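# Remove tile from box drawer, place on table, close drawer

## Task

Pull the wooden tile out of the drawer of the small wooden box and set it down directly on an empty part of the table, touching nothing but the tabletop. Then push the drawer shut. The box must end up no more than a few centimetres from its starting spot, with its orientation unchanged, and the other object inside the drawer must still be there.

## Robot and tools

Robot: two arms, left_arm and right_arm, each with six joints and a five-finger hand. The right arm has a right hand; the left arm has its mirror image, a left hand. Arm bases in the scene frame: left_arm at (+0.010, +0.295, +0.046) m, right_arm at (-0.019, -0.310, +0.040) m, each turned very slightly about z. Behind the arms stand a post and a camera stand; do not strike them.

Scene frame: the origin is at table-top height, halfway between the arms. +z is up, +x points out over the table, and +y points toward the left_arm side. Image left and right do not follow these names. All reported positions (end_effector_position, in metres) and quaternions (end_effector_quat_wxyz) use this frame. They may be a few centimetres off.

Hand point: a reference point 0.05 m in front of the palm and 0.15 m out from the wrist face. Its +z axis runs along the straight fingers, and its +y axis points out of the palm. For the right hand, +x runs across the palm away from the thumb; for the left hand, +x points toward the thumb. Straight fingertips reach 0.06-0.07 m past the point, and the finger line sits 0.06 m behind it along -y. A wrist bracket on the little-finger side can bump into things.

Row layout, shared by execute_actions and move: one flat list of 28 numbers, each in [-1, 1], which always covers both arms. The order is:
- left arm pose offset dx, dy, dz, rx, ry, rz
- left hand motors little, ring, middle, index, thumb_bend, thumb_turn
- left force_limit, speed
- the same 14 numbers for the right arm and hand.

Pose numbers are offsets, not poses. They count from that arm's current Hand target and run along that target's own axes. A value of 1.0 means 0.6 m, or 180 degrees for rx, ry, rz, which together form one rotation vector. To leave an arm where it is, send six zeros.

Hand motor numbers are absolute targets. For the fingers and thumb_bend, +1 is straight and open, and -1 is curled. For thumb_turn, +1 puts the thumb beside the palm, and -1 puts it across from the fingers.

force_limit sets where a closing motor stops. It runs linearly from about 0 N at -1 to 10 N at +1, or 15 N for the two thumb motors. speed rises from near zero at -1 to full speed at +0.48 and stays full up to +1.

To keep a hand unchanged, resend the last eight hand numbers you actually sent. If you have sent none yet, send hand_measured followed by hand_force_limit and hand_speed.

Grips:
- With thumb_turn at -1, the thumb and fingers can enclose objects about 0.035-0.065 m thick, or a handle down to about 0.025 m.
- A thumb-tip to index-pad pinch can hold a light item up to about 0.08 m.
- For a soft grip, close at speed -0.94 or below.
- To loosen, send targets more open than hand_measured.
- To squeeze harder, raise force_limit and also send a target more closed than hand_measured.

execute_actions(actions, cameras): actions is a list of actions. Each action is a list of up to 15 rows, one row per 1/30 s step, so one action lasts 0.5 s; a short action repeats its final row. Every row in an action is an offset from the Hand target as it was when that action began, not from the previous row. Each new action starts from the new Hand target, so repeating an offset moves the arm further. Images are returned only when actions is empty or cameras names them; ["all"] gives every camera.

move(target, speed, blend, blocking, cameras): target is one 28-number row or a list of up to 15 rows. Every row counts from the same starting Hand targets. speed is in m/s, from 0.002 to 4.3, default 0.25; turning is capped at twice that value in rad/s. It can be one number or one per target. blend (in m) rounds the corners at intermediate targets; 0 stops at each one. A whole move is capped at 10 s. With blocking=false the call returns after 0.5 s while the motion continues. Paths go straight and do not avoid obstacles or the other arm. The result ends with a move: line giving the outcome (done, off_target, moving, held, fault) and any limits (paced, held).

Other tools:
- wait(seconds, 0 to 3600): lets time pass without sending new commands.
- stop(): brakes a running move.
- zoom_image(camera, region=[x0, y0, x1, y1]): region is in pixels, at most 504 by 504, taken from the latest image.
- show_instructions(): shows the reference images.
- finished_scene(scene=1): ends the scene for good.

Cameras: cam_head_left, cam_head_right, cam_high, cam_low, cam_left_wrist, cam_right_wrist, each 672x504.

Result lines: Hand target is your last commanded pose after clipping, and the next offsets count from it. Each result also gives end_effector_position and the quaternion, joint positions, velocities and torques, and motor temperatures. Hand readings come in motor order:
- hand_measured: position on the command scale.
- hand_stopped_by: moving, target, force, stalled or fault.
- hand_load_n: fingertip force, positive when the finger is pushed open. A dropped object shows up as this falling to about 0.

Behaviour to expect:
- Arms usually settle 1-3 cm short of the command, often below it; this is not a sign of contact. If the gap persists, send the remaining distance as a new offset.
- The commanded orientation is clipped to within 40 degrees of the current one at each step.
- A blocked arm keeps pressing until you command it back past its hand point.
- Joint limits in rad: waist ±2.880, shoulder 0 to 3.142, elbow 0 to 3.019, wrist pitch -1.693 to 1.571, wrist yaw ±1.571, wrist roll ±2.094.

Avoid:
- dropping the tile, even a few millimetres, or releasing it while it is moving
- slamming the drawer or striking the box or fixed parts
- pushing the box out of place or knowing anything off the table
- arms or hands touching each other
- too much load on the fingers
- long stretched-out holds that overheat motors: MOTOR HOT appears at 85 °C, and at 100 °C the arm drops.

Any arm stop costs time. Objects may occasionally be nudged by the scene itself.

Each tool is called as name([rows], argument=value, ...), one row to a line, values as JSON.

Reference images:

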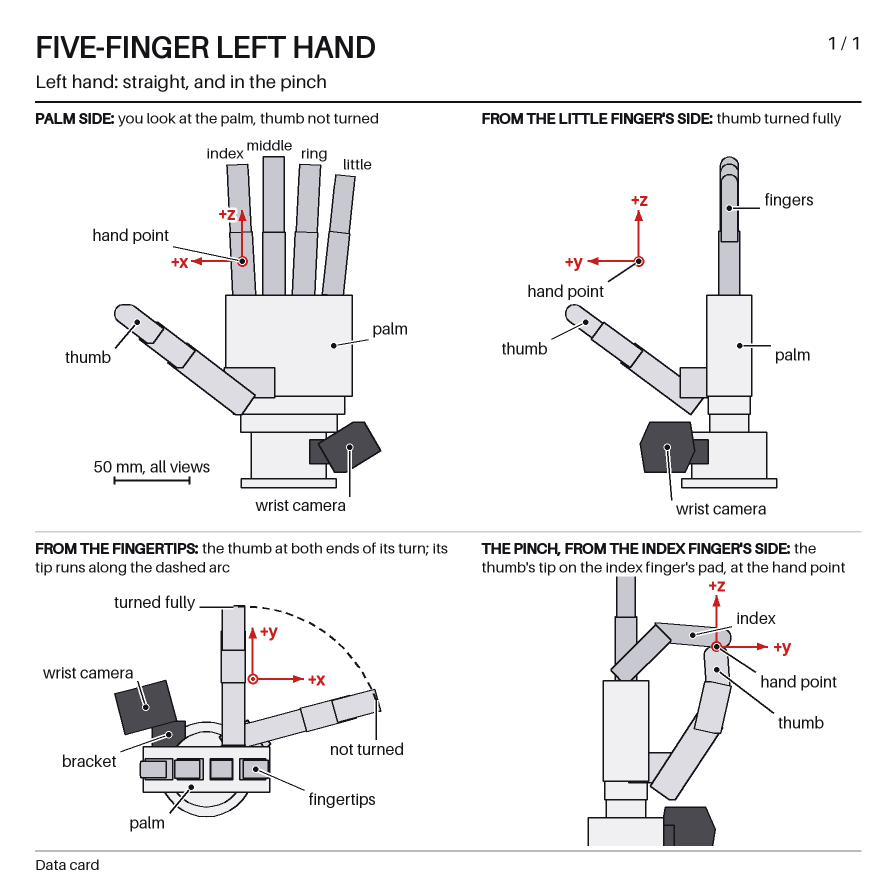

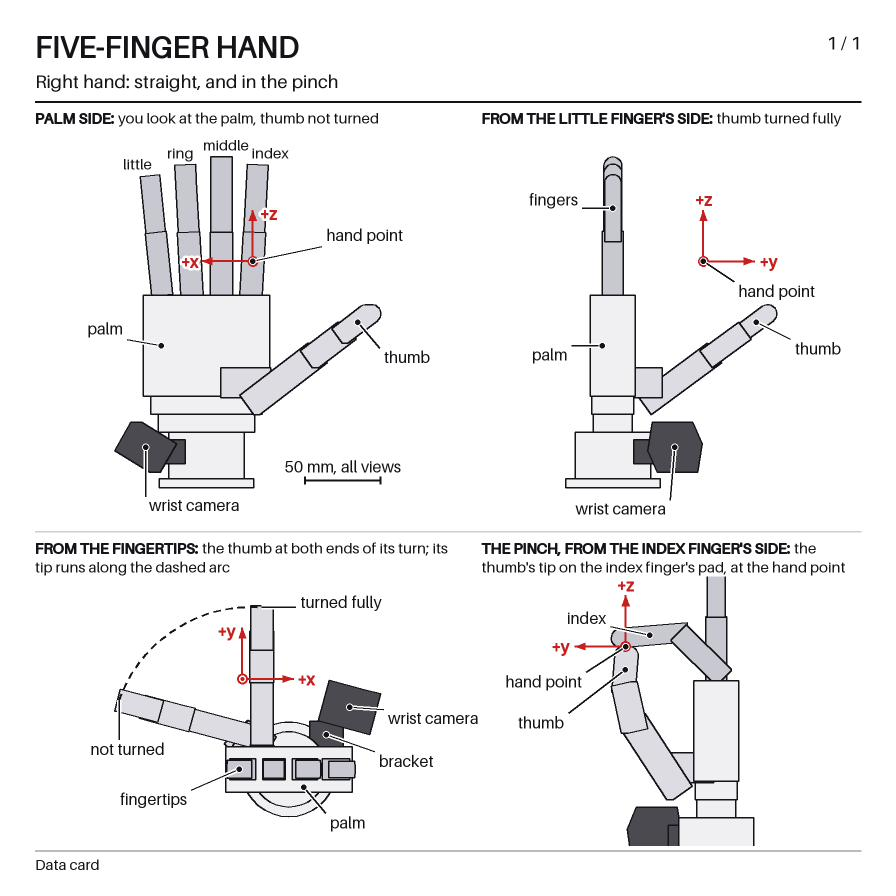

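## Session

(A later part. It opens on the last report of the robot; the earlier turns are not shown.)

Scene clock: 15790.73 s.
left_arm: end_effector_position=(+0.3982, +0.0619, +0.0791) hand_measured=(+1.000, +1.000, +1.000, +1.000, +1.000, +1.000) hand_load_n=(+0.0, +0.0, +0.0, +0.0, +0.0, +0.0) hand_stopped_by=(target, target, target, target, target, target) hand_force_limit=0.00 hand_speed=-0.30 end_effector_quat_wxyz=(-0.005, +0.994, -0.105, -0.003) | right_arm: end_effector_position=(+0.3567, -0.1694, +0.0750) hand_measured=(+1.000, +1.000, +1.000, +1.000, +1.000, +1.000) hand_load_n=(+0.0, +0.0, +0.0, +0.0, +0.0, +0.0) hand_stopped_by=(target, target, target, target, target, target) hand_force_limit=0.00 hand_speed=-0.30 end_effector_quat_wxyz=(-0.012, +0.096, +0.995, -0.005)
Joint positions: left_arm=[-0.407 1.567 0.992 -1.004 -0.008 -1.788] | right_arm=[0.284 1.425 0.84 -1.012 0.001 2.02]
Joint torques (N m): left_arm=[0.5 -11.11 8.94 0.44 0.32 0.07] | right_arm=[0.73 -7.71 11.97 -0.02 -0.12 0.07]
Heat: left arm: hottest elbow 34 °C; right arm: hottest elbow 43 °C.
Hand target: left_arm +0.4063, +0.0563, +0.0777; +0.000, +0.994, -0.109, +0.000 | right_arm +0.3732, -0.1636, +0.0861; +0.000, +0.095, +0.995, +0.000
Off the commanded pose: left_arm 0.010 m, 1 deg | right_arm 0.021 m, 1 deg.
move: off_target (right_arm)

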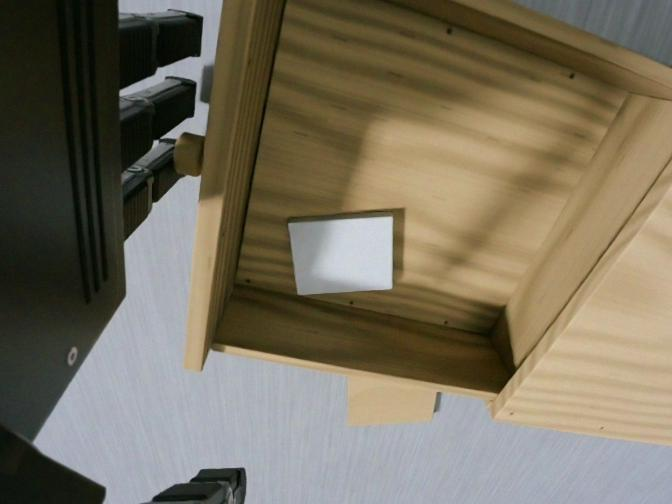

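move(target=[0,0,0,0,0,0,1,1,1,1,1,1,0,-0.3,0,0.0167,0,0,0,0,1,1,1,1,1,1,0,-0.3], speed=0.04, cameras=["cam_right_wrist","cam_high"])

zoom_image(camera="cam_right_wrist", region=[100, 100, 260, 260])

zoom_image(camera="cam_high", region=[200, 270, 300, 370])

Scene clock: 15800.97 s.
left_arm: end_effector_position=(+0.3982, +0.0619, +0.0791) hand_measured=(+1.000, +1.000, +1.000, +1.000, +1.000, +1.000) hand_load_n=(+0.0, +0.0, +0.0, +0.0, +0.0, +0.0) hand_stopped_by=(target, target, target, target, target, target) hand_force_limit=0.00 hand_speed=-0.30 end_effector_quat_wxyz=(-0.005, +0.994, -0.105, -0.003) | right_arm: end_effector_position=(+0.3582, -0.1681, +0.0743) hand_measured=(+1.000, +1.000, +1.000, +1.000, +1.000, +1.000) hand_load_n=(+0.0, +0.0, +0.0, +0.0, +0.0, +0.0) hand_stopped_by=(target, target, target, target, target, target) hand_force_limit=0.00 hand_speed=-0.30 end_effector_quat_wxyz=(-0.013, +0.100, +0.995, -0.008)
Joint positions: left_arm=[-0.407 1.567 0.992 -1.004 -0.008 -1.788] | right_arm=[0.29 1.432 0.848 -1.017 0.005 2.035]
Joint torques (N m): left_arm=[0.21 -10.81 8.91 0.46 0.31 0.06] | right_arm=[2.02 -7.65 12.31 0.16 -0.29 0.16]
Heat: left arm: hottest elbow 34 °C; right arm: hottest elbow 42 °C.
Hand target: left_arm +0.4063, +0.0563, +0.0777; +0.000, +0.994, -0.109, +0.000 | right_arm +0.3751, -0.1536, +0.0861; +0.000, +0.095, +0.995, +0.000
Off the commanded pose: left_arm 0.010 m, 1 deg | right_arm 0.025 m, 2 deg.
move: off_target (right_arm)
Images, in order (width x height): cam_high 672x504, cam_right_wrist 672x504.

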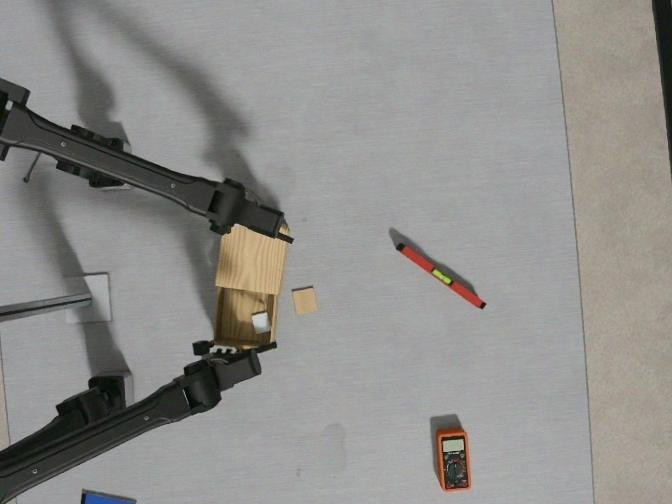

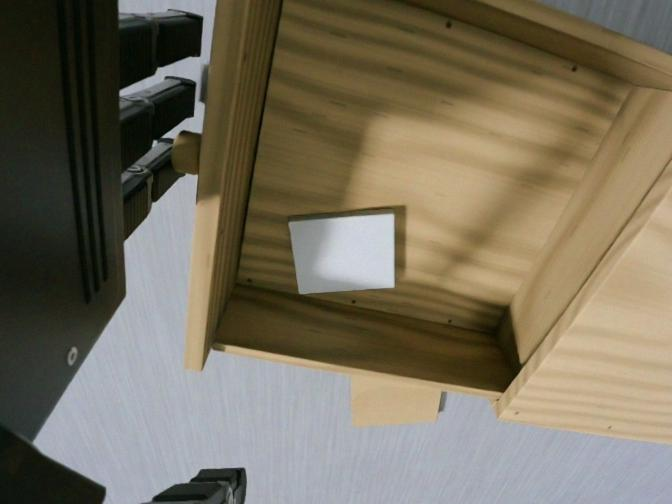

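Scaled by 3.150 from the camera's image (finer frame: 960x720).

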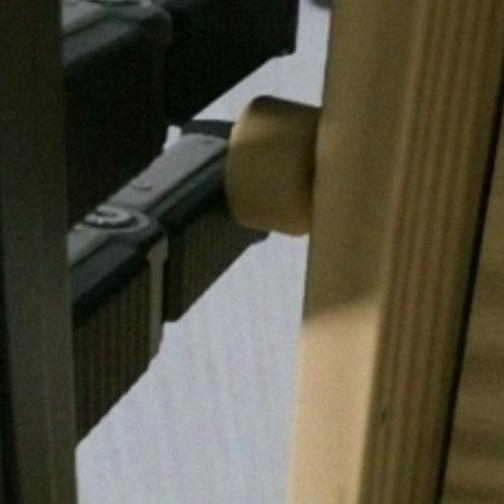

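Scaled by 5.040 from the camera's image (finer frame: 960x720).

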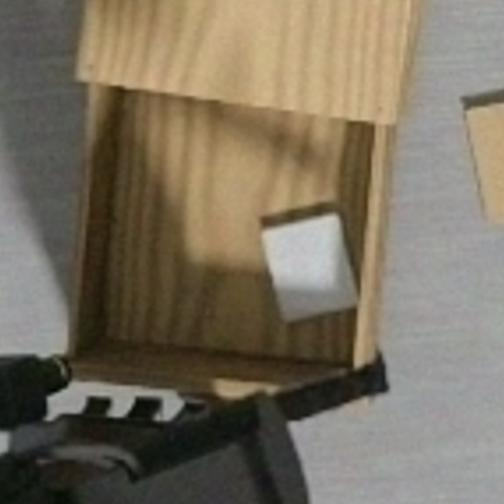

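move(target=[0,0,0,0,0,0,1,1,1,1,1,1,0,-0.3,0,0.0167,0,0,0,0,1,1,1,1,1,1,0,-0.3], speed=0.04, cameras=["cam_right_wrist","cam_high"])

zoom_image(camera="cam_right_wrist", region=[100, 100, 260, 260])

zoom_image(camera="cam_high", region=[200, 270, 300, 370])

Scene clock: 15809.87 s.
left_arm: end_effector_position=(+0.3986, +0.0627, +0.0790) hand_measured=(+1.000, +1.000, +1.000, +1.000, +1.000, +1.000) hand_load_n=(+0.0, +0.0, +0.0, -0.5, +0.0, +0.0) hand_stopped_by=(target, target, target, target, target, target) hand_force_limit=0.00 hand_speed=-0.30 end_effector_quat_wxyz=(-0.005, +0.995, -0.104, -0.003) | right_arm: end_effector_position=(+0.3596, -0.1658, +0.0736) hand_measured=(+1.000, +1.000, +1.000, +1.000, +1.000, +1.000) hand_load_n=(+0.0, +0.0, +0.0, +0.0, +0.0, +0.0) hand_stopped_by=(target, target, target, target, target, target) hand_force_limit=0.00 hand_speed=-0.30 end_effector_quat_wxyz=(-0.014, +0.107, +0.994, -0.015)
Joint positions: left_arm=[-0.406 1.567 0.992 -1.004 -0.008 -1.788] | right_arm=[0.305 1.441 0.856 -1.024 0.017 2.064]
Joint torques (N m): left_arm=[0.21 -11.11 8.9 0.42 0.32 0.07] | right_arm=[2.78 -7.53 12.59 0.39 -0.68 0.06]
Heat: left arm: hottest elbow 34 °C; right arm: hottest elbow 42 °C.
Hand target: left_arm +0.4063, +0.0563, +0.0777; +0.000, +0.994, -0.109, +0.000 | right_arm +0.3771, -0.1439, +0.0861; +0.000, +0.095, +0.995, +0.000
Off the commanded pose: left_arm 0.010 m, 1 deg | right_arm 0.031 m, 3 deg.
move: off_target (right_arm)
Images, in order (width x height): cam_high 672x504, cam_right_wrist 672x504.

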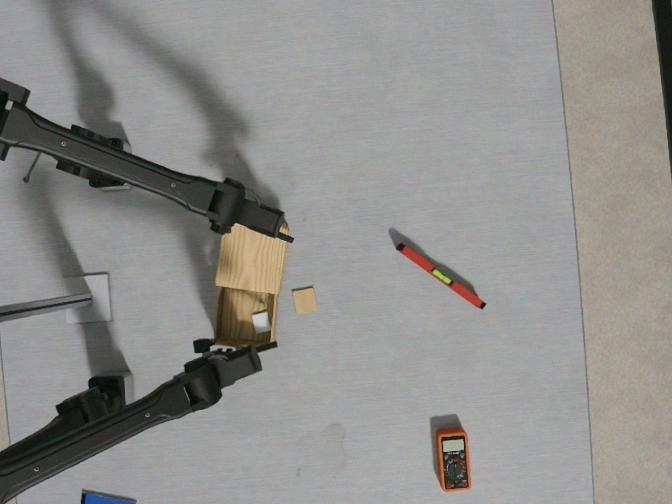

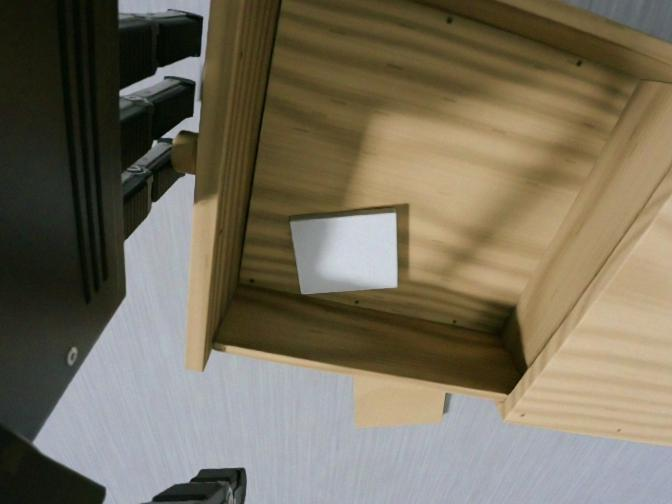

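Scaled by 3.150 from the camera's image (finer frame: 960x720).

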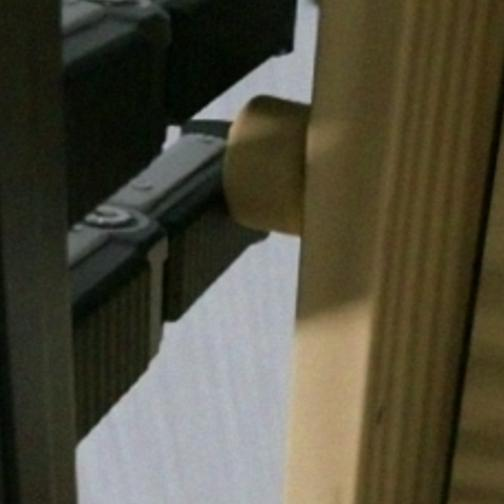

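Scaled by 5.040 from the camera's image (finer frame: 960x720).

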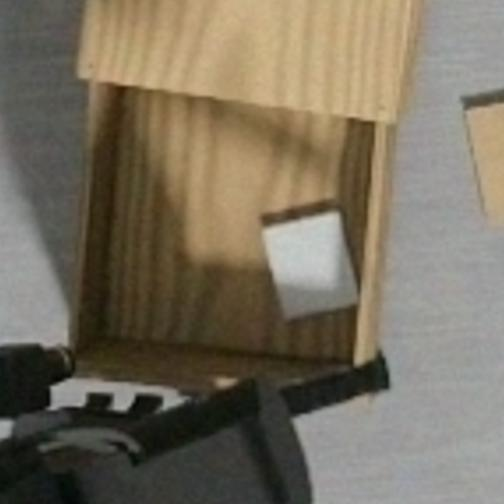

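move(target=[0,0,0,0,0,0,1,1,1,1,1,1,0,-0.3,0,0.0167,0,0,0,0,1,1,1,1,1,1,0,-0.3], speed=0.04, cameras=["cam_right_wrist","cam_high"])

zoom_image(camera="cam_high", region=[200, 270, 300, 370])

Scene clock: 15820.57 s.
left_arm: end_effector_position=(+0.4003, +0.0657, +0.0788) hand_measured=(+1.000, +1.000, +1.000, +1.000, +1.000, +1.000) hand_load_n=(+0.0, +0.0, +0.0, +0.0, +0.0, +0.0) hand_stopped_by=(target, target, target, target, target, target) hand_force_limit=0.00 hand_speed=-0.30 end_effector_quat_wxyz=(-0.007, +0.995, -0.101, -0.002) | right_arm: end_effector_position=(+0.3601, -0.1570, +0.0731) hand_measured=(+1.000, +1.000, +1.000, +1.000, +1.000, +1.000) hand_load_n=(+0.0, +0.0, +0.0, +0.0, +0.0, +0.0) hand_stopped_by=(target, target, target, target, target, target) hand_force_limit=0.00 hand_speed=-0.30 end_effector_quat_wxyz=(-0.016, +0.107, +0.994, -0.017)
Joint positions: left_arm=[-0.4 1.567 0.992 -1.004 -0.013 -1.788] | right_arm=[0.329 1.452 0.868 -1.03 0.019 2.088]
Joint torques (N m): left_arm=[-0.15 -10.87 8.91 0.4 0.53 0.08] | right_arm=[2.61 -7.65 12.72 0.57 -0.75 0.12]
Heat: left arm: hottest elbow 34 °C; right arm: hottest elbow 43 °C.
Hand target: left_arm +0.4063, +0.0563, +0.0777; +0.000, +0.994, -0.109, +0.000 | right_arm +0.3790, -0.1341, +0.0861; +0.000, +0.095, +0.995, +0.000
Off the commanded pose: left_arm 0.011 m, 1 deg | right_arm 0.032 m, 3 deg.
move: off_target (right_arm)
Images, in order (width x height): cam_high 672x504, cam_right_wrist 672x504.

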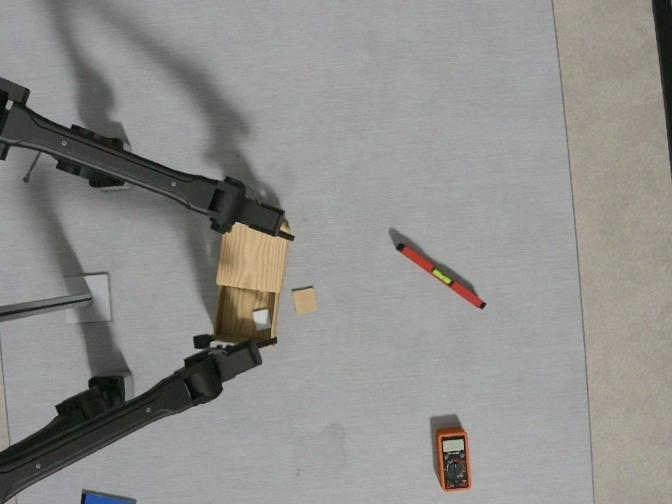

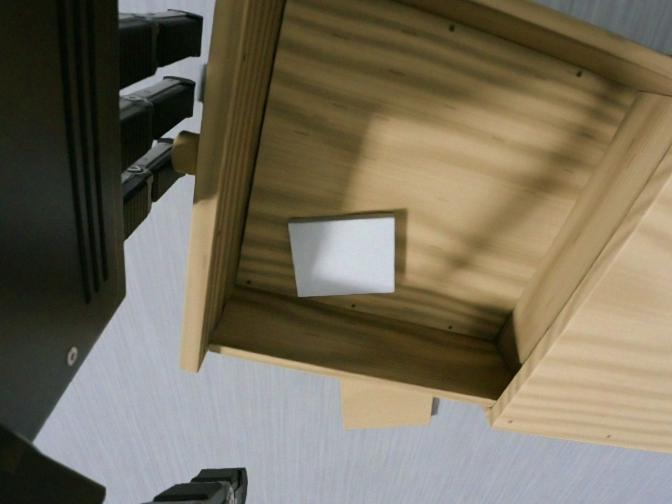

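Scaled by 5.040 from the camera's image (finer frame: 960x720).

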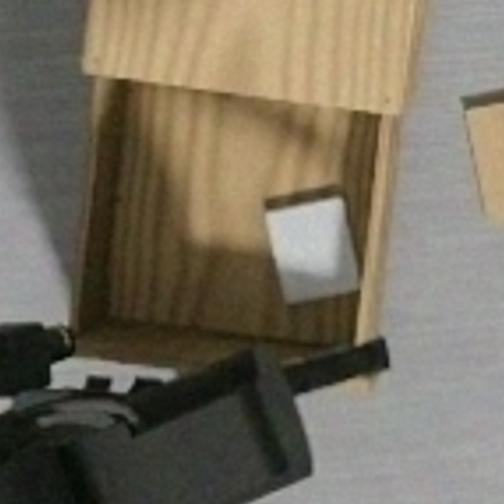

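move(target=[0,0.0167,0,0,0,0,1,1,1,1,1,1,0,-0.3,0,0.0133,-0.003,0,0,0,1,1,1,1,1,1,0,-0.3], speed=0.04, cameras=["cam_right_wrist","cam_high"])

zoom_image(camera="cam_high", region=[200, 270, 300, 370])

Scene clock: 15831.47 s.
left_arm: end_effector_position=(+0.4003, +0.0654, +0.0788) hand_measured=(+1.000, +1.000, +1.000, +1.000, +1.000, +1.000) hand_load_n=(+0.0, +0.0, +0.0, +0.0, +0.0, +0.0) hand_stopped_by=(target, target, target, target, target, target) hand_force_limit=0.00 hand_speed=-0.30 end_effector_quat_wxyz=(-0.008, +0.995, -0.100, -0.002) | right_arm: end_effector_position=(+0.3604, -0.1457, +0.0734) hand_measured=(+1.000, +1.000, +1.000, +1.000, +1.000, +1.000) hand_load_n=(+0.0, +0.0, +0.0, +0.0, +0.0, +0.0) hand_stopped_by=(target, target, target, target, target, target) hand_force_limit=0.00 hand_speed=-0.30 end_effector_quat_wxyz=(-0.019, +0.103, +0.994, -0.015)
Joint positions: left_arm=[-0.401 1.567 0.992 -1.004 -0.013 -1.791] | right_arm=[0.354 1.464 0.881 -1.034 0.011 2.104]
Joint torques (N m): left_arm=[-1.61 -10.64 9.35 0.39 0.54 -0.1] | right_arm=[2.26 -8.23 12.74 0.5 -0.48 0.09]
Heat: left arm: hottest elbow 34 °C; right arm: hottest elbow 43 °C.
Hand target: left_arm +0.4041, +0.0465, +0.0778; +0.000, +0.994, -0.110, +0.000 | right_arm +0.3805, -0.1262, +0.0878; +0.000, +0.095, +0.995, +0.000
Off the commanded pose: left_arm 0.019 m, 1 deg | right_arm 0.031 m, 3 deg.
move: off_target (left_arm, right_arm)
Images, in order (width x height): cam_high 672x504, cam_right_wrist 672x504.

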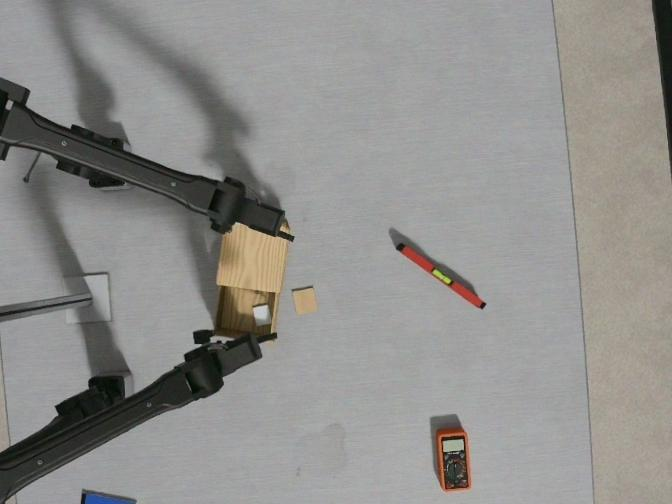

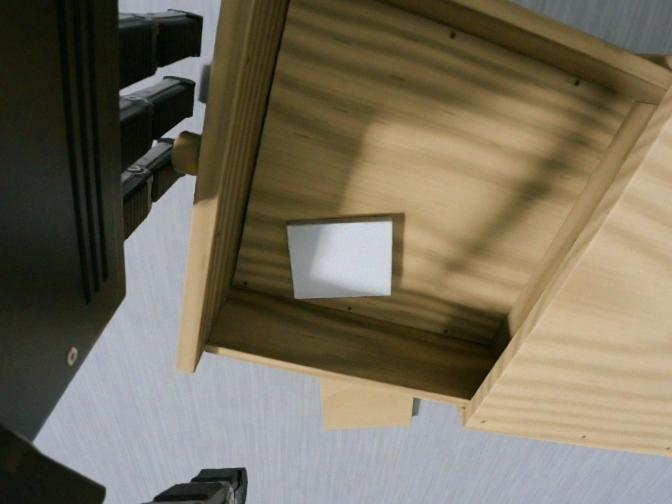

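Scaled by 5.040 from the camera's image (finer frame: 960x720).

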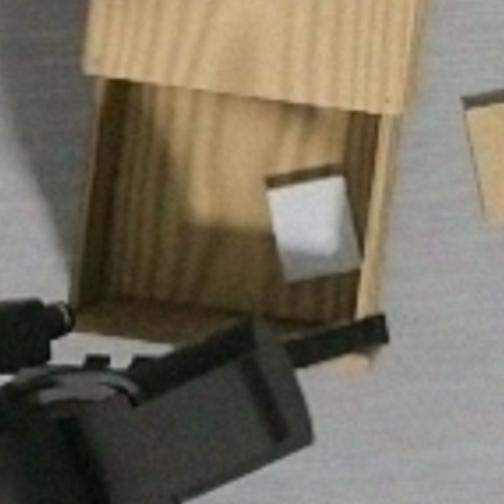

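move(target=[0,0.003,0,0,0,0,1,1,1,1,1,1,0,-0.3,0,0.025,-0.005,0,0,0,1,1,1,1,1,1,0,-0.3], speed=0.04, cameras=["cam_right_wrist","cam_high"])

zoom_image(camera="cam_high", region=[200, 270, 300, 370])

Scene clock: 15838.50 s.
left_arm: end_effector_position=(+0.4002, +0.0653, +0.0787) hand_measured=(+1.000, +1.000, +1.000, +1.000, +1.000, +1.000) hand_load_n=(+0.0, +0.0, +0.0, +0.0, +0.0, +0.0) hand_stopped_by=(target, target, target, target, target, target) hand_force_limit=0.00 hand_speed=-0.30 end_effector_quat_wxyz=(-0.009, +0.995, -0.100, -0.001) | right_arm: end_effector_position=(+0.3615, -0.1434, +0.0730) hand_measured=(+1.000, +1.000, +1.000, +1.000, +1.000, +1.000) hand_load_n=(+0.0, +0.0, +0.0, +0.5, +0.0, +0.0) hand_stopped_by=(target, target, target, target, target, target) hand_force_limit=0.00 hand_speed=-0.30 end_effector_quat_wxyz=(-0.024, +0.103, +0.994, -0.020)
Joint positions: left_arm=[-0.403 1.567 0.992 -1.004 -0.015 -1.793] | right_arm=[0.361 1.476 0.896 -1.051 0.015 2.113]
Joint torques (N m): left_arm=[-1.96 -10.4 9.39 0.38 0.62 -0.11] | right_arm=[3.37 -8.35 13.57 0.7 -0.98 0.05]
Heat: left arm: hottest elbow 34 °C; right arm: hottest elbow 43 °C.
Hand target: left_arm +0.4037, +0.0448, +0.0778; +0.000, +0.994, -0.109, +0.000 | right_arm +0.3834, -0.1115, +0.0909; +0.000, +0.095, +0.995, +0.000
Off the commanded pose: left_arm 0.021 m, 1 deg | right_arm 0.043 m, 4 deg.
joint sent to its limit (right arm) — joint 6 (wrist roll), upper limit. The joint targets still meet the commanded pose.
move: off_target (left_arm, right_arm)
Images, in order (width x height): cam_high 672x504, cam_right_wrist 672x504.

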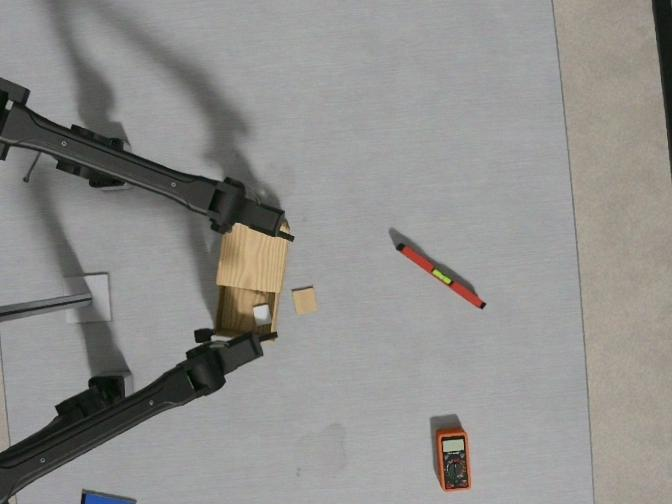

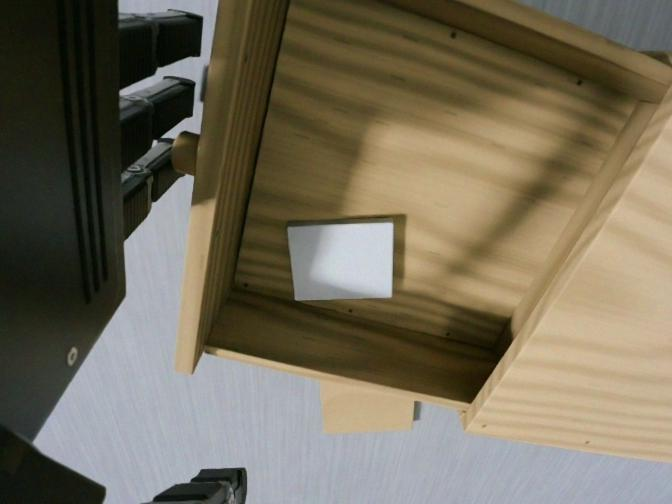

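Scaled by 5.040 from the camera's image (finer frame: 960x720).

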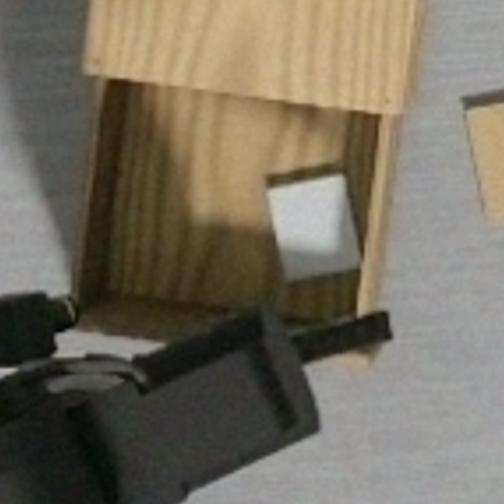

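move(target=[0,0,0,0,0,0,1,1,1,1,1,1,0,-0.3,0.0123,-0.0167,0,0,0,-0.0444,1,1,1,1,1,1,0,-0.3], speed=0.04, cameras=["cam_right_wrist","cam_high"])

zoom_image(camera="cam_high", region=[200, 270, 300, 370])

Scene clock: 15858.07 s.
left_arm: end_effector_position=(+0.4004, +0.0655, +0.0786) hand_measured=(+1.000, +1.000, +1.000, +1.000, +1.000, +1.000) hand_load_n=(+0.0, +0.0, +0.0, +0.0, +0.0, +0.0) hand_stopped_by=(target, target, target, target, target, target) hand_force_limit=0.00 hand_speed=-0.30 end_effector_quat_wxyz=(-0.009, +0.995, -0.099, -0.001) | right_arm: end_effector_position=(+0.3562, -0.1417, +0.0727) hand_measured=(+1.000, +1.000, +1.000, +1.000, +1.000, +1.000) hand_load_n=(+0.0, +0.0, +0.0, +0.0, +0.0, +0.0) hand_stopped_by=(target, target, target, target, target, target) hand_force_limit=0.00 hand_speed=-0.30 end_effector_quat_wxyz=(-0.023, +0.048, +0.998, -0.025)
Joint positions: left_arm=[-0.403 1.567 0.992 -1.004 -0.016 -1.795] | right_arm=[0.361 1.476 0.896 -1.051 0.029 2.003]
Joint torques (N m): left_arm=[-1.96 -10.58 9.39 0.32 0.66 -0.11] | right_arm=[1.73 -9.52 12.16 0.79 -1.05 -0.21]
Motor temperatures (°C): left_arm=[26 28 35 27 26 29] | right_arm=[29 30 44 25 27 29]
Heat: left arm: hottest elbow 35 °C; right arm: hottest elbow 44 °C.
Hand target: left_arm +0.4037, +0.0448, +0.0778; +0.000, +0.994, -0.109, +0.000 | right_arm +0.3743, -0.1199, +0.0909; +0.000, +0.026, +1.000, +0.000
Off the commanded pose: left_arm 0.021 m, 2 deg | right_arm 0.034 m, 5 deg.
move: off_target (right_arm)
Images, in order (width x height): cam_high 672x504, cam_right_wrist 672x504.

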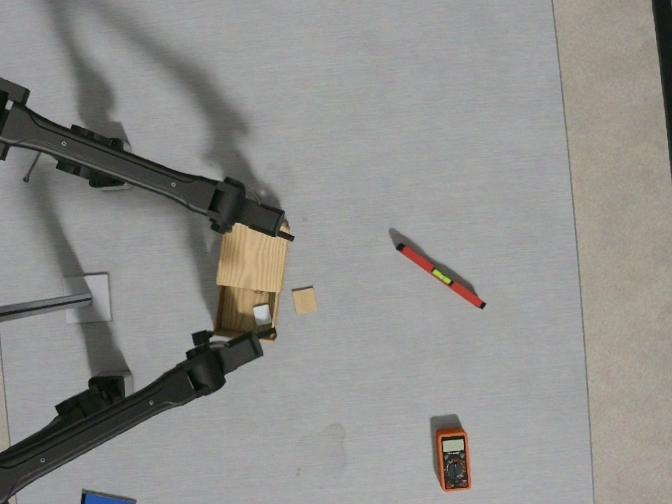

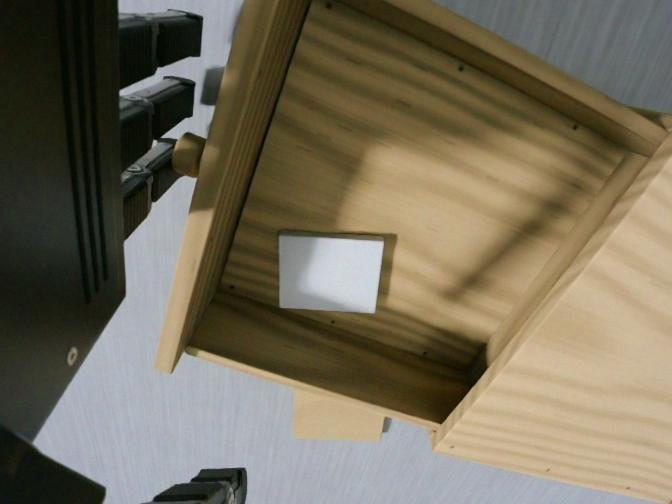

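Scaled by 5.040 from the camera's image (finer frame: 960x720).

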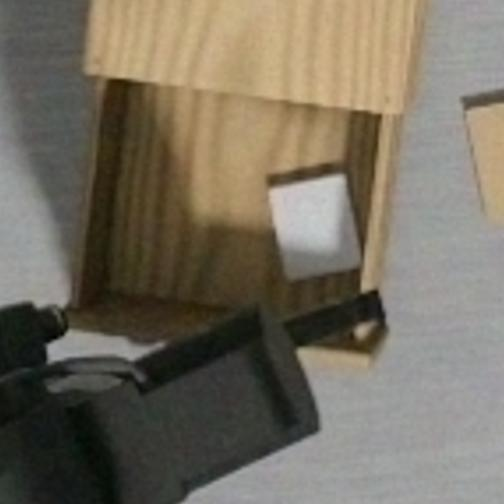

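move(target=[0,0.003,0,0,0,0,1,1,1,1,1,1,0,-0.3,-0.0023,0.0198,0,0,0,0,1,1,1,1,1,1,0,-0.3], speed=0.04, cameras=["cam_right_wrist","cam_high"])

zoom_image(camera="cam_high", region=[200, 270, 300, 370])

Scene clock: 15869.10 s.
left_arm: end_effector_position=(+0.4004, +0.0653, +0.0786) hand_measured=(+1.000, +1.000, +1.000, +1.000, +1.000, +1.000) hand_load_n=(+0.0, +0.0, +0.0, +0.0, +0.0, +0.0) hand_stopped_by=(target, target, target, target, target, target) hand_force_limit=0.00 hand_speed=-0.30 end_effector_quat_wxyz=(-0.010, +0.995, -0.099, -0.001) | right_arm: end_effector_position=(+0.3556, -0.1407, +0.0727) hand_measured=(+1.000, +1.000, +1.000, +1.000, +1.000, +1.000) hand_load_n=(+0.0, +0.0, +0.0, +0.5, +0.0, +0.0) hand_stopped_by=(target, target, target, target, target, target) hand_force_limit=0.00 hand_speed=-0.30 end_effector_quat_wxyz=(-0.023, +0.047, +0.998, -0.025)
Joint positions: left_arm=[-0.404 1.567 0.992 -1.004 -0.018 -1.796] | right_arm=[0.364 1.476 0.896 -1.052 0.029 2.002]
Joint torques (N m): left_arm=[-2.2 -10.4 9.51 0.31 0.73 -0.11] | right_arm=[3.49 -8.53 13.49 0.68 -1.09 0.01]
Heat: left arm: hottest elbow 35 °C; right arm: hottest elbow 44 °C.
Hand target: left_arm +0.4033, +0.0430, +0.0778; +0.000, +0.994, -0.110, +0.000 | right_arm +0.3762, -0.1081, +0.0909; +0.000, +0.026, +1.000, +0.000
Off the commanded pose: left_arm 0.023 m, 2 deg | right_arm 0.043 m, 5 deg.
move: off_target (left_arm, right_arm)
Images, in order (width x height): cam_high 672x504, cam_right_wrist 672x504.

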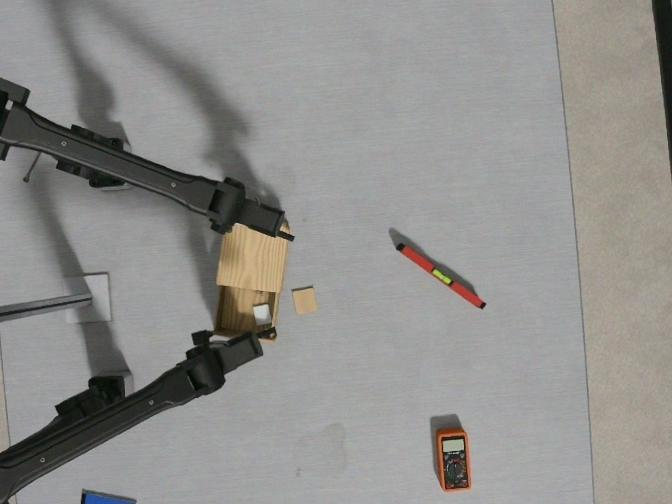

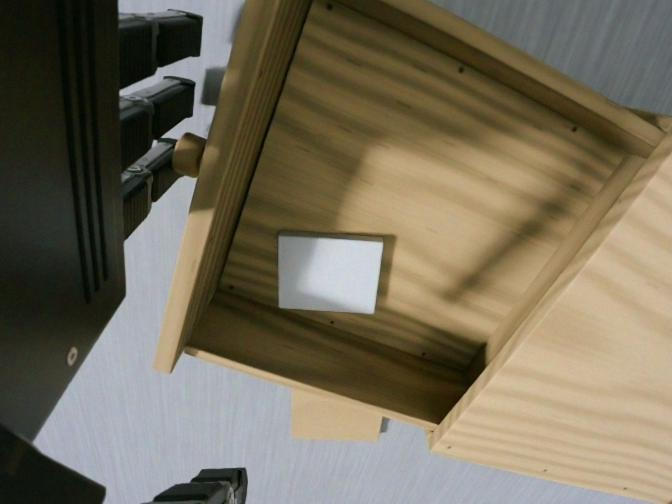

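Scaled by 5.040 from the camera's image (finer frame: 960x720).

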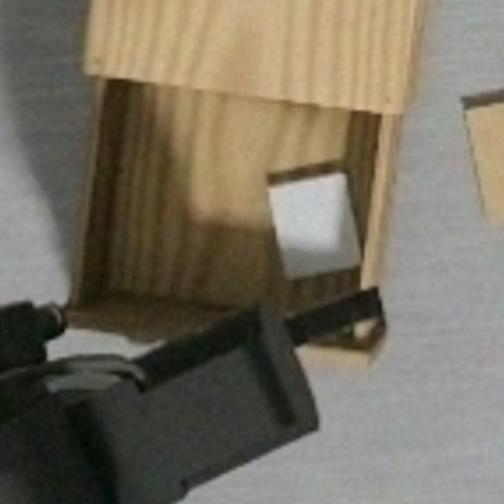

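move(target=[0,0.005,0,0,0,0,1,1,1,1,1,1,0,-0.3,-0.0023,0.0198,0,0,0,0,1,1,1,1,1,1,0,-0.3], speed=0.04, cameras=["cam_right_wrist","cam_high"])

zoom_image(camera="cam_high", region=[200, 270, 300, 370])

Scene clock: 15889.40 s.
left_arm: end_effector_position=(+0.4006, +0.0653, +0.0784) hand_measured=(+1.000, +1.000, +1.000, +1.000, +1.000, +1.000) hand_load_n=(+0.0, +0.0, +0.0, +0.0, +0.0, +0.0) hand_stopped_by=(target, target, target, target, target, target) hand_force_limit=0.00 hand_speed=-0.30 end_effector_quat_wxyz=(-0.012, +0.995, -0.097, +0.000) | right_arm: end_effector_position=(+0.3567, -0.1380, +0.0718) hand_measured=(+1.000, +1.000, +1.000, +1.000, +1.000, +1.000) hand_load_n=(+0.0, +0.0, +0.0, +0.5, +0.0, +0.0) hand_stopped_by=(target, target, target, target, target, target) hand_force_limit=0.00 hand_speed=-0.30 end_effector_quat_wxyz=(-0.024, +0.053, +0.998, -0.032)
Joint positions: left_arm=[-0.406 1.567 0.992 -1.004 -0.022 -1.802] | right_arm=[0.378 1.486 0.907 -1.061 0.04 2.03]
Joint torques (N m): left_arm=[-2.43 -10.46 9.62 0.31 0.89 -0.13] | right_arm=[4.19 -8.41 13.94 0.95 -1.5 -0.03]
Heat: left arm: hottest elbow 35 °C; right arm: hottest elbow 44 °C.
Hand target: left_arm +0.4027, +0.0401, +0.0778; +0.000, +0.994, -0.109, +0.000 | right_arm +0.3783, -0.0963, +0.0910; +0.000, +0.026, +1.000, +0.000
Off the commanded pose: left_arm 0.025 m, 2 deg | right_arm 0.051 m, 6 deg.
move: off_target (left_arm, right_arm)
Images, in order (width x height): cam_high 672x504, cam_right_wrist 672x504.

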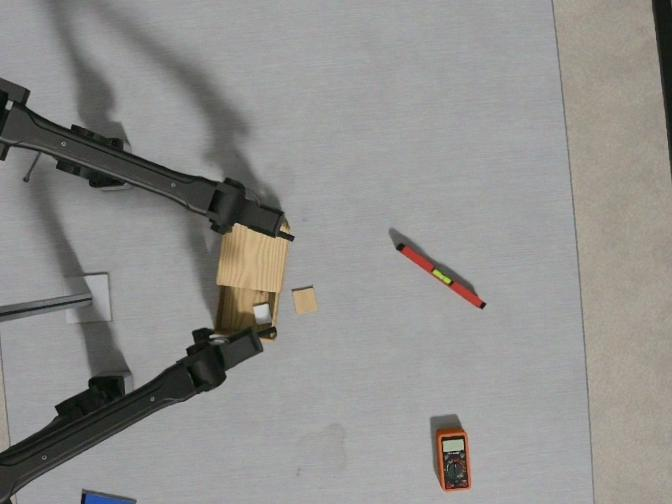

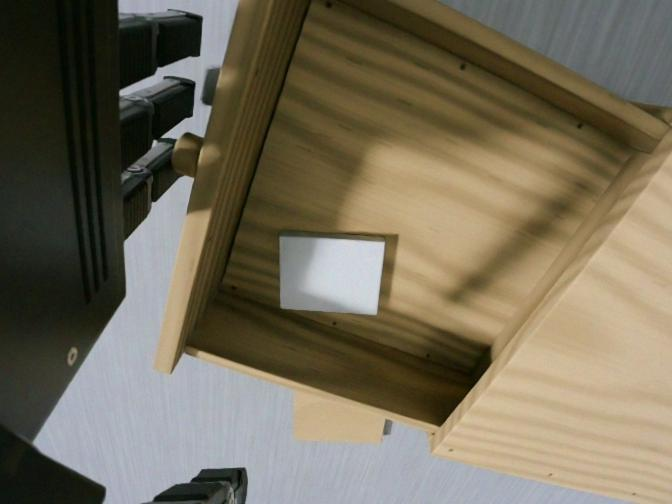

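Scaled by 5.040 from the camera's image (finer frame: 960x720).

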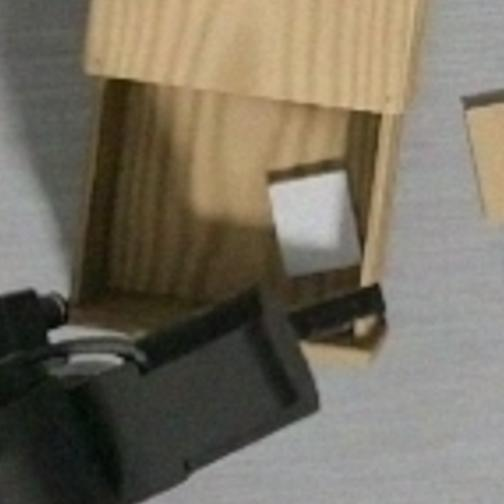

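move(target=[0,0,0,0,0,0,1,1,1,1,1,1,0,-0.3,0.0133,0,0,0,0,0,1,1,1,1,1,1,0,-0.3], speed=0.04, cameras=["cam_right_wrist"])

zoom_image(camera="cam_right_wrist", region=[420, 60, 672, 480])

Scene clock: 15912.30 s.
left_arm: end_effector_position=(+0.4007, +0.0656, +0.0783) hand_measured=(+1.000, +1.000, +1.000, +1.000, +1.000, +1.000) hand_load_n=(+0.0, +0.0, +0.0, +0.0, +0.0, +0.0) hand_stopped_by=(target, target, target, target, target, target) hand_force_limit=0.00 hand_speed=-0.30 end_effector_quat_wxyz=(-0.013, +0.995, -0.097, +0.000) | right_arm: end_effector_position=(+0.3566, -0.1371, +0.0717) hand_measured=(+1.000, +1.000, +1.000, +1.000, +1.000, +1.000) hand_load_n=(+0.0, +0.0, +0.0, +0.5, +0.0, +0.0) hand_stopped_by=(target, target, target, target, target, target) hand_force_limit=0.00 hand_speed=-0.30 end_effector_quat_wxyz=(-0.023, +0.056, +0.998, -0.034)
Joint positions: left_arm=[-0.406 1.567 0.992 -1.004 -0.024 -1.802] | right_arm=[0.383 1.486 0.907 -1.061 0.043 2.04]
Joint torques (N m): left_arm=[-2.49 -10.23 9.63 0.32 0.97 -0.13] | right_arm=[4.54 -9.76 12.29 1.06 -1.6 -0.03]
Heat: left arm: hottest elbow 35 °C; right arm: hottest elbow 47 °C.
Hand target: left_arm +0.4027, +0.0400, +0.0778; +0.000, +0.994, -0.109, +0.000 | right_arm +0.3703, -0.0959, +0.0910; +0.000, +0.026, +1.000, +0.000
Off the commanded pose: left_arm 0.026 m, 2 deg | right_arm 0.047 m, 6 deg.
move: off_target (right_arm)

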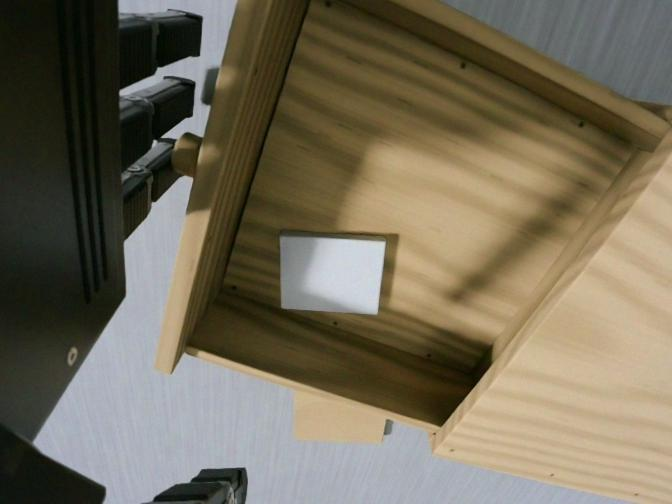

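Scaled by 1.200 from the camera's image (finer frame: 960x720).

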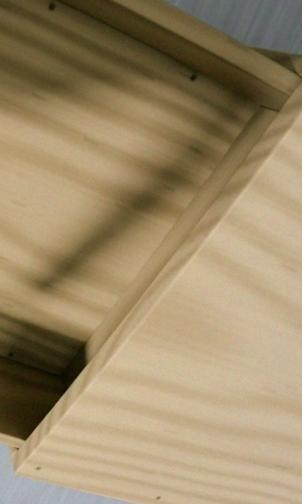

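execute_actions([
  [[0,0,0,0,0,0,1,1,1,1,1,1,0,-0.3,-0.003,-0.05,0.001,0,0,0,1,1,1,1,1,1,0,-0.3],[0,0,0,0,0,0,1,1,1,1,1,1,0,-0.3,-0.004,-0.06,0.002,0,0,0,1,1,1,1,1,1,0,-0.3],[0,0,0,0,0,0,1,1,1,1,1,1,0,-0.3,-0.005,-0.068,0.003,0,0,0,1,1,1,1,1,1,0,-0.3],[0,0,0,0,0,0,1,1,1,1,1,1,0,-0.3,-0.006,-0.072,0.004,0,0,0,1,1,1,1,1,1,0,-0.3],[0,0,0,0,0,0,1,1,1,1,1,1,0,-0.3,-0.006,-0.076,0.004,0,0,0,1,1,1,1,1,1,0,-0.3],[0,0,0,0,0,0,1,1,1,1,1,1,0,-0.3,-0.007,-0.08,0.005,0,0,0,1,1,1,1,1,1,0,-0.3],[0,0,0,0,0,0,1,1,1,1,1,1,0,-0.3,-0.007,-0.084,0.005,0,0,0,1,1,1,1,1,1,0,-0.3],[0,0,0,0,0,0,1,1,1,1,1,1,0,-0.3,-0.008,-0.088,0.005,0,0,0,1,1,1,1,1,1,0,-0.3],[0,0,0,0,0,0,1,1,1,1,1,1,0,-0.3,-0.008,-0.092,0.005,0,0,0,1,1,1,1,1,1,0,-0.3],[0,0,0,0,0,0,1,1,1,1,1,1,0,-0.3,-0.0088,-0.096,0.005,0,0,0,1,1,1,1,1,1,0,-0.3],[0,0,0,0,0,0,1,1,1,1,1,1,0,-0.3,-0.0088,-0.1,0.005,0,0,0,1,1,1,1,1,1,0,-0.3],[0,0,0,0,0,0,1,1,1,1,1,1,0,-0.3,-0.0088,-0.103,0.005,0,0,0,1,1,1,1,1,1,0,-0.3],[0,0,0,0,0,0,1,1,1,1,1,1,0,-0.3,-0.0088,-0.106,0.005,0,0,0,1,1,1,1,1,1,0,-0.3],[0,0,0,0,0,0,1,1,1,1,1,1,0,-0.3,-0.0088,-0.11,0.005,0,0,0,1,1,1,1,1,1,0,-0.3],[0,0,0,0,0,0,1,1,1,1,1,1,0,-0.3,-0.0088,-0.1148,0.005,0,0,0,1,1,1,1,1,1,0,-0.3]],
], cameras=["cam_right_wrist","cam_high"])

Scene clock: 16019.37 s.
left_arm: end_effector_position=(+0.3945, +0.0550, +0.0769) hand_measured=(+1.000, +1.000, +1.000, +1.000, +1.000, +1.000) hand_load_n=(+0.0, +0.0, +0.0, +0.0, +0.0, +0.0) hand_stopped_by=(target, target, target, target, target, target) hand_force_limit=0.00 hand_speed=-0.30 end_effector_quat_wxyz=(-0.006, +0.995, -0.104, -0.005) | right_arm: end_effector_position=(+0.3697, -0.1604, +0.0837) hand_measured=(+1.000, +1.000, +1.000, +1.000, +1.000, +1.000) hand_load_n=(+0.0, +0.0, +0.0, +0.0, -0.5, +0.0) hand_stopped_by=(target, target, target, target, target, target) hand_force_limit=0.00 hand_speed=-0.30 end_effector_quat_wxyz=(-0.008, +0.026, +1.000, -0.005)
Joint positions: left_arm=[-0.427 1.572 0.992 -1.004 -0.008 -1.809] | right_arm=[0.282 1.459 0.902 -1.032 0.006 1.879]
Joint torques (N m): left_arm=[-0.91 -10.81 9.72 0.35 0.36 -0.07] | right_arm=[-0.56 -10.34 7.98 0.61 -0.17 -0.08]
Motor temperatures (°C): left_arm=[26 28 36 27 27 29] | right_arm=[29 31 46 25 33 29]
Heat: left arm: hottest elbow 36 °C; right arm: hottest elbow 46 °C.
Hand target: left_arm +0.4026, +0.0400, +0.0778; +0.000, +0.994, -0.110, +0.000 | right_arm +0.3719, -0.1650, +0.0878; +0.000, +0.026, +1.000, +0.000
Off the commanded pose: left_arm 0.017 m, 1 deg | right_arm 0.007 m, 1 deg.
Images, in order (width x height): cam_high 672x504, cam_right_wrist 672x504.

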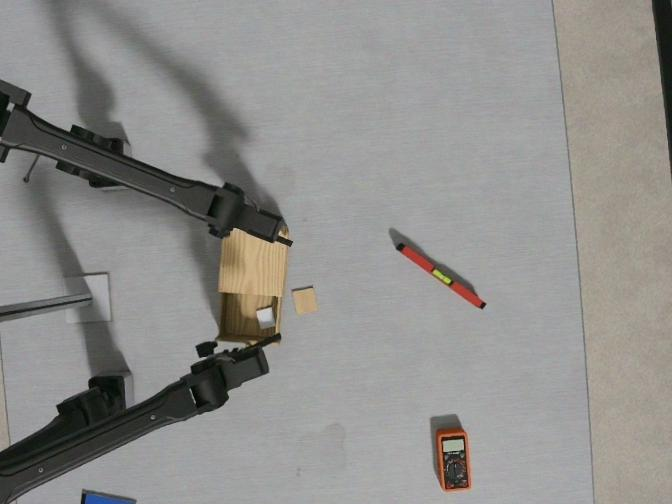

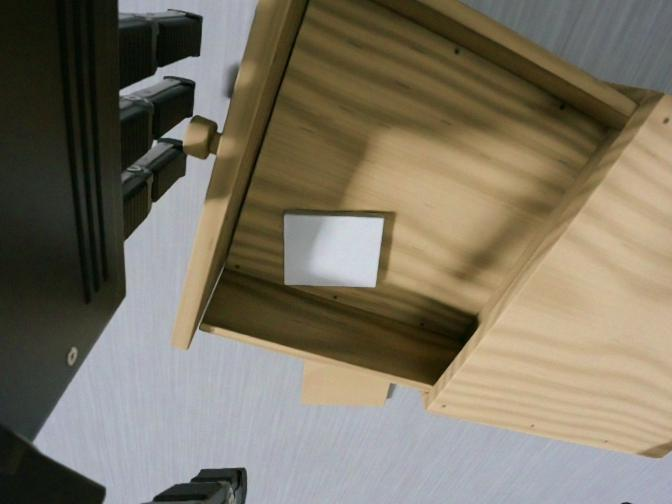

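zoom_image(camera="cam_high", region=[205, 275, 295, 365])

zoom_image(camera="cam_high", region=[205, 210, 295, 300])

Scaled by 5.600 from the camera's image (finer frame: 960x720).

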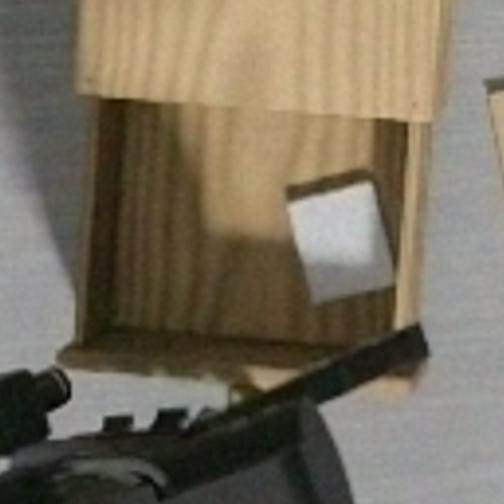

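Scaled by 5.600 from the camera's image (finer frame: 960x720).

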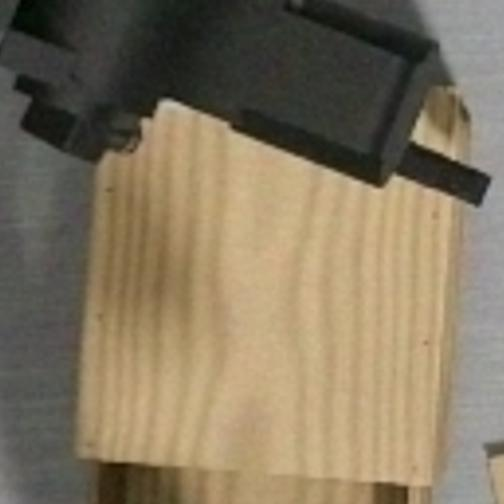

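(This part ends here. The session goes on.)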